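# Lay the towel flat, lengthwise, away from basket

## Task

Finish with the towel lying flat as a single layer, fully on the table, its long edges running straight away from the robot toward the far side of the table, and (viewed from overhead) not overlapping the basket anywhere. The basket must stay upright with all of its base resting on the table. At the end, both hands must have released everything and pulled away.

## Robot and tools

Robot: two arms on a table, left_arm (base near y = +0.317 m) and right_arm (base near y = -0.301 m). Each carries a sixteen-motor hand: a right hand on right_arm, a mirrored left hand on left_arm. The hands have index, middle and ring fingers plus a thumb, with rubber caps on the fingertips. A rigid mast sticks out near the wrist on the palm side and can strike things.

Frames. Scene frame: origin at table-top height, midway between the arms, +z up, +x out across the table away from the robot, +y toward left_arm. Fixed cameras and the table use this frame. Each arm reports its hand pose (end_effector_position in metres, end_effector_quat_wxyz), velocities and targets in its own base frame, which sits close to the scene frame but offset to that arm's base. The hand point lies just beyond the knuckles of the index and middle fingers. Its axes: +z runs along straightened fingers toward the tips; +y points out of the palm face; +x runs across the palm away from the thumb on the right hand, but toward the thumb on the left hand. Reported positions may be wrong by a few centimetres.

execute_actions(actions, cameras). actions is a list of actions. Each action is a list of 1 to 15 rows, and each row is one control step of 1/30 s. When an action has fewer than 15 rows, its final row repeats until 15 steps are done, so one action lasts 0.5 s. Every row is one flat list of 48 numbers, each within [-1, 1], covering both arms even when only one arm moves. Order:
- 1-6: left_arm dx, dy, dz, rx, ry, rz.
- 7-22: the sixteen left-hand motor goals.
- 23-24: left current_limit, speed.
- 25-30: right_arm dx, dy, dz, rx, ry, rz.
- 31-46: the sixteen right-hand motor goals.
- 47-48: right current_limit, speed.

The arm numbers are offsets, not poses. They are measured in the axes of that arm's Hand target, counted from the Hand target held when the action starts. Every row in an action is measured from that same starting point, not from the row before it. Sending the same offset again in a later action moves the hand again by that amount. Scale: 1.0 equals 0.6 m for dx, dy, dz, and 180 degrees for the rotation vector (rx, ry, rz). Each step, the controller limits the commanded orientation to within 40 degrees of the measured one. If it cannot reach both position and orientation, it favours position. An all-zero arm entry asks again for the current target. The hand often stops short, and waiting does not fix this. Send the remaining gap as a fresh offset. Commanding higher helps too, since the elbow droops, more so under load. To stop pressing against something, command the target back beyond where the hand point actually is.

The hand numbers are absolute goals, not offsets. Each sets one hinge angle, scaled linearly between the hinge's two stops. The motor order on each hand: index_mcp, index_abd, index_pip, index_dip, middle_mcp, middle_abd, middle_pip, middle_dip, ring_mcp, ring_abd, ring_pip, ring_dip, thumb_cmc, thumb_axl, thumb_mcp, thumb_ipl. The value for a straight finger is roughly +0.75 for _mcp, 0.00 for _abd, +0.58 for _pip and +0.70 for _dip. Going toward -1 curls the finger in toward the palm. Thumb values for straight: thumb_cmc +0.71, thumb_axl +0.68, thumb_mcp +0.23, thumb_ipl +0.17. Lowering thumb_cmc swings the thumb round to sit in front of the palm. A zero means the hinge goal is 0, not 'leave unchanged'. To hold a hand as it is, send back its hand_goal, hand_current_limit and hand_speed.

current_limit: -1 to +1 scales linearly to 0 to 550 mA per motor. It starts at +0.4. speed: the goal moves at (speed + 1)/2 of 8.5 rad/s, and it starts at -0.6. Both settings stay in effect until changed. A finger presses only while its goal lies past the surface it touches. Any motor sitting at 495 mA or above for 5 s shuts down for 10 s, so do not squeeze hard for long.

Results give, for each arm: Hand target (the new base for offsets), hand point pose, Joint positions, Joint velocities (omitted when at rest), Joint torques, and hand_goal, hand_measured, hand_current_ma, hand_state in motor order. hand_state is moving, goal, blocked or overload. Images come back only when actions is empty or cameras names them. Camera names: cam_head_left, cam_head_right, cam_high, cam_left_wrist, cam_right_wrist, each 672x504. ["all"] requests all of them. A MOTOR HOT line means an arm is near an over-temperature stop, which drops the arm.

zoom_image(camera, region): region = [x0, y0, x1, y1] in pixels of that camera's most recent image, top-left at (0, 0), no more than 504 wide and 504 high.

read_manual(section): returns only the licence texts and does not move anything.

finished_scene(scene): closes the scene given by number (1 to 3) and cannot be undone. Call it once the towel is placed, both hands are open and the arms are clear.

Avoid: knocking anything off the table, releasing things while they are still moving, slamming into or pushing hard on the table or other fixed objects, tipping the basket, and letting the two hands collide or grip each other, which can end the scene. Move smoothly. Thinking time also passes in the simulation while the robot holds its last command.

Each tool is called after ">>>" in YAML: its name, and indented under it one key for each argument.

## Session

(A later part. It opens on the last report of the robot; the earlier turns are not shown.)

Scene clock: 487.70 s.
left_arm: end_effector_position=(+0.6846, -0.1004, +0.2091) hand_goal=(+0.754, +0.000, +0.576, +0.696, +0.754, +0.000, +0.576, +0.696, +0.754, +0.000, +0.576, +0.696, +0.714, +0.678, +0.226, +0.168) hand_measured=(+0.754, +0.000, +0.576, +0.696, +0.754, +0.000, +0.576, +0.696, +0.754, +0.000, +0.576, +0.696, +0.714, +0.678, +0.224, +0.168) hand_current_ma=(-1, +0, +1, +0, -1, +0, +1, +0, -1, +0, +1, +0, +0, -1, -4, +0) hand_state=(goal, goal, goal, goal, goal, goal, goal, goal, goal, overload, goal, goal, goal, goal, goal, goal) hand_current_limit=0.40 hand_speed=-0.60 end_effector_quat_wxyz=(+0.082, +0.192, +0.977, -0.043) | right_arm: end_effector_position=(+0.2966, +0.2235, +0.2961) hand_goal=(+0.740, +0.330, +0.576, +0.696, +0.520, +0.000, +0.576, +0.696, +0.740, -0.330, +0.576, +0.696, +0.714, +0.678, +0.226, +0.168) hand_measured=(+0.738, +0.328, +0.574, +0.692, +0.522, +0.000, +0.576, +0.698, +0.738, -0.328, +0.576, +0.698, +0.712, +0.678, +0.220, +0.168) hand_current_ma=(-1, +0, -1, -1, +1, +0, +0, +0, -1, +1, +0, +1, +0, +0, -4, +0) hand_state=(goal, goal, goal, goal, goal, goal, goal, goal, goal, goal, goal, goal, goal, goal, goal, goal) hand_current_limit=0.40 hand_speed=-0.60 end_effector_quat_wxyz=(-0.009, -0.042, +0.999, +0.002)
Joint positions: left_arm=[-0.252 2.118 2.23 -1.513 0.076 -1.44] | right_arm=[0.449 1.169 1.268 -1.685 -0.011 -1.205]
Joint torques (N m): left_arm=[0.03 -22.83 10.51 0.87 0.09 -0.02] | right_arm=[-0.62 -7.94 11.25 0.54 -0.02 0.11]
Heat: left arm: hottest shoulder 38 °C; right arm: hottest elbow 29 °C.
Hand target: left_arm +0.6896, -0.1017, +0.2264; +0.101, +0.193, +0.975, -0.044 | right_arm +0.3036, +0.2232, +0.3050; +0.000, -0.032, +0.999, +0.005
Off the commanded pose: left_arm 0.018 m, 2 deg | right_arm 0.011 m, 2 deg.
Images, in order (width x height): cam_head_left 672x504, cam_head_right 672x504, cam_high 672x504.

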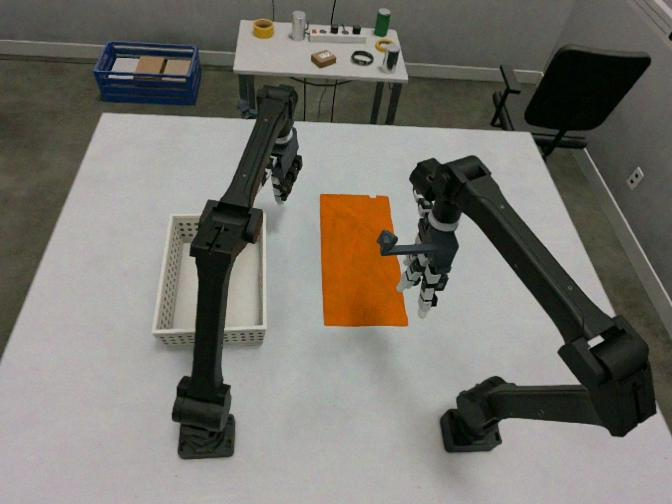

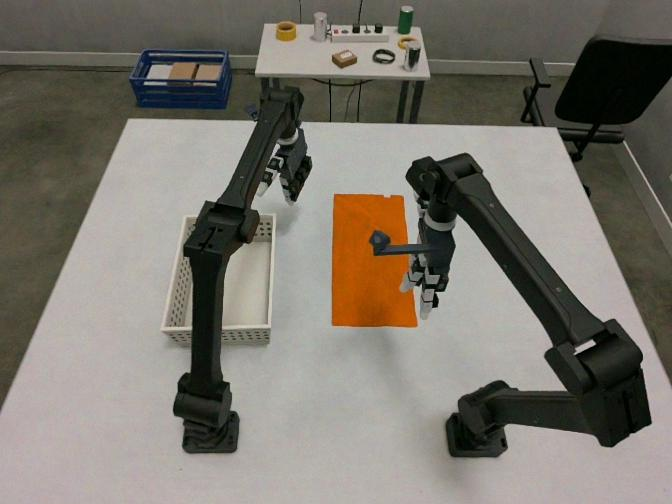

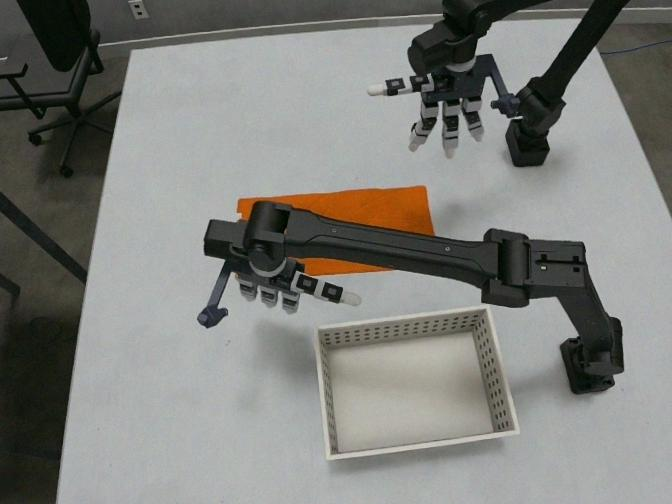

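>>> execute_actions:
  actions:
    - [[0,0,0,0,0,0,0.754,0,0.576,0.696,0.754,0,0.576,0.696,0.754,0,0.576,0.696,0.714,0.678,0.226,0.168,0.4,-0.6,0,-0.15,0,0,0,0,0.754,0,0.576,0.696,0.754,0,0.576,0.696,0.754,0,0.576,0.696,0.714,0.678,0.226,0.168,0.4,-0.6]]
    - [[0,0,0,0,0,0,0.754,0,0.576,0.696,0.754,0,0.576,0.696,0.754,0,0.576,0.696,0.714,0.678,0.226,0.168,0.4,-0.6,0,-0.15,0,0,0,0,0.754,0,0.576,0.696,0.754,0,0.576,0.696,0.754,0,0.576,0.696,0.714,0.678,0.226,0.168,0.4,-0.6]]
  cameras: ["cam_head_left"]

>>> zoom_image:
  camera: "cam_head_left"
  region: [260, 150, 480, 360]

Scene clock: 513.07 s.
left_arm: end_effector_position=(+0.6846, -0.1004, +0.2091) hand_goal=(+0.754, +0.000, +0.576, +0.696, +0.754, +0.000, +0.576, +0.696, +0.754, +0.000, +0.576, +0.696, +0.714, +0.678, +0.226, +0.168) hand_measured=(+0.754, +0.000, +0.576, +0.696, +0.754, +0.000, +0.576, +0.696, +0.754, +0.000, +0.576, +0.696, +0.714, +0.678, +0.224, +0.168) hand_current_ma=(-1, +0, +1, +0, -1, +0, +1, +0, -1, +0, +1, +0, +0, -1, -4, +0) hand_state=(goal, goal, goal, goal, goal, goal, goal, goal, goal, overload, goal, goal, goal, goal, goal, goal) hand_current_limit=0.40 hand_speed=-0.60 end_effector_quat_wxyz=(+0.082, +0.192, +0.977, -0.043) | right_arm: end_effector_position=(+0.3140, +0.0400, +0.2983) hand_goal=(+0.754, +0.000, +0.576, +0.696, +0.754, +0.000, +0.576, +0.696, +0.754, +0.000, +0.576, +0.696, +0.714, +0.678, +0.226, +0.168) hand_measured=(+0.754, +0.002, +0.574, +0.694, +0.754, +0.000, +0.574, +0.698, +0.754, -0.002, +0.576, +0.698, +0.716, +0.678, +0.220, +0.168) hand_current_ma=(+0, +1, +0, -1, +0, +0, +0, +0, +0, -1, +0, +1, +1, +0, -4, +0) hand_state=(goal, goal, goal, goal, goal, goal, goal, goal, goal, goal, goal, goal, goal, goal, goal, goal) hand_current_limit=0.40 hand_speed=-0.60 end_effector_quat_wxyz=(+0.001, -0.018, +1.000, +0.004)
Joint positions: left_arm=[-0.252 2.118 2.23 -1.513 0.076 -1.44] | right_arm=[-0.158 1.121 1.236 -1.685 -0.009 -1.765]
Joint torques (N m): left_arm=[0.56 -21.83 10.35 0.83 0.1 -0.05] | right_arm=[0.91 -6.42 10.8 0.2 -0.25 -0.18]
Heat: left arm: hottest shoulder 39 °C; right arm: hottest elbow 31 °C.
Hand target: left_arm +0.6896, -0.1017, +0.2264; +0.101, +0.193, +0.975, -0.044 | right_arm +0.3151, +0.0436, +0.3032; +0.000, -0.032, +0.999, +0.005
Off the commanded pose: left_arm 0.018 m, 2 deg | right_arm 0.006 m, 2 deg.
joint sent to its limit (right arm) — joint 4 (wrist pitch), lower limit. The joint targets still meet the commanded pose.
Images, in order (width x height): cam_head_left 672x504.

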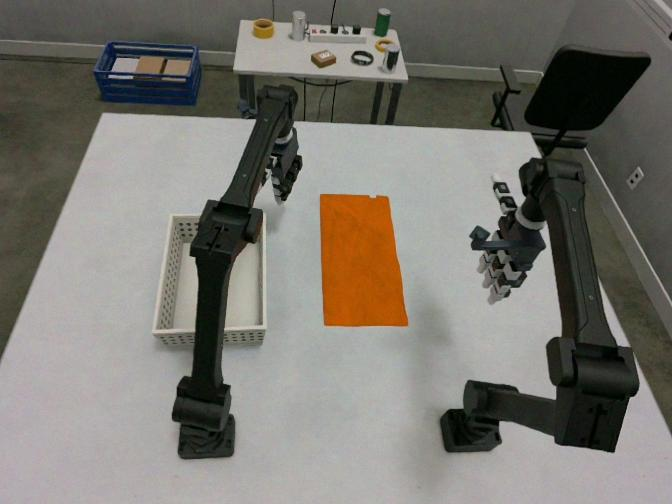

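Scaled by 2.291 from the camera's 672x504 image, which has a finer 960x720 frame.

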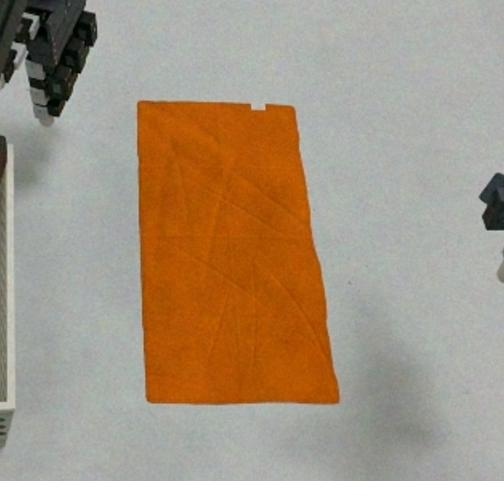

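>>> finished_scene:
  scene: 1

The scene is finished: the task was done.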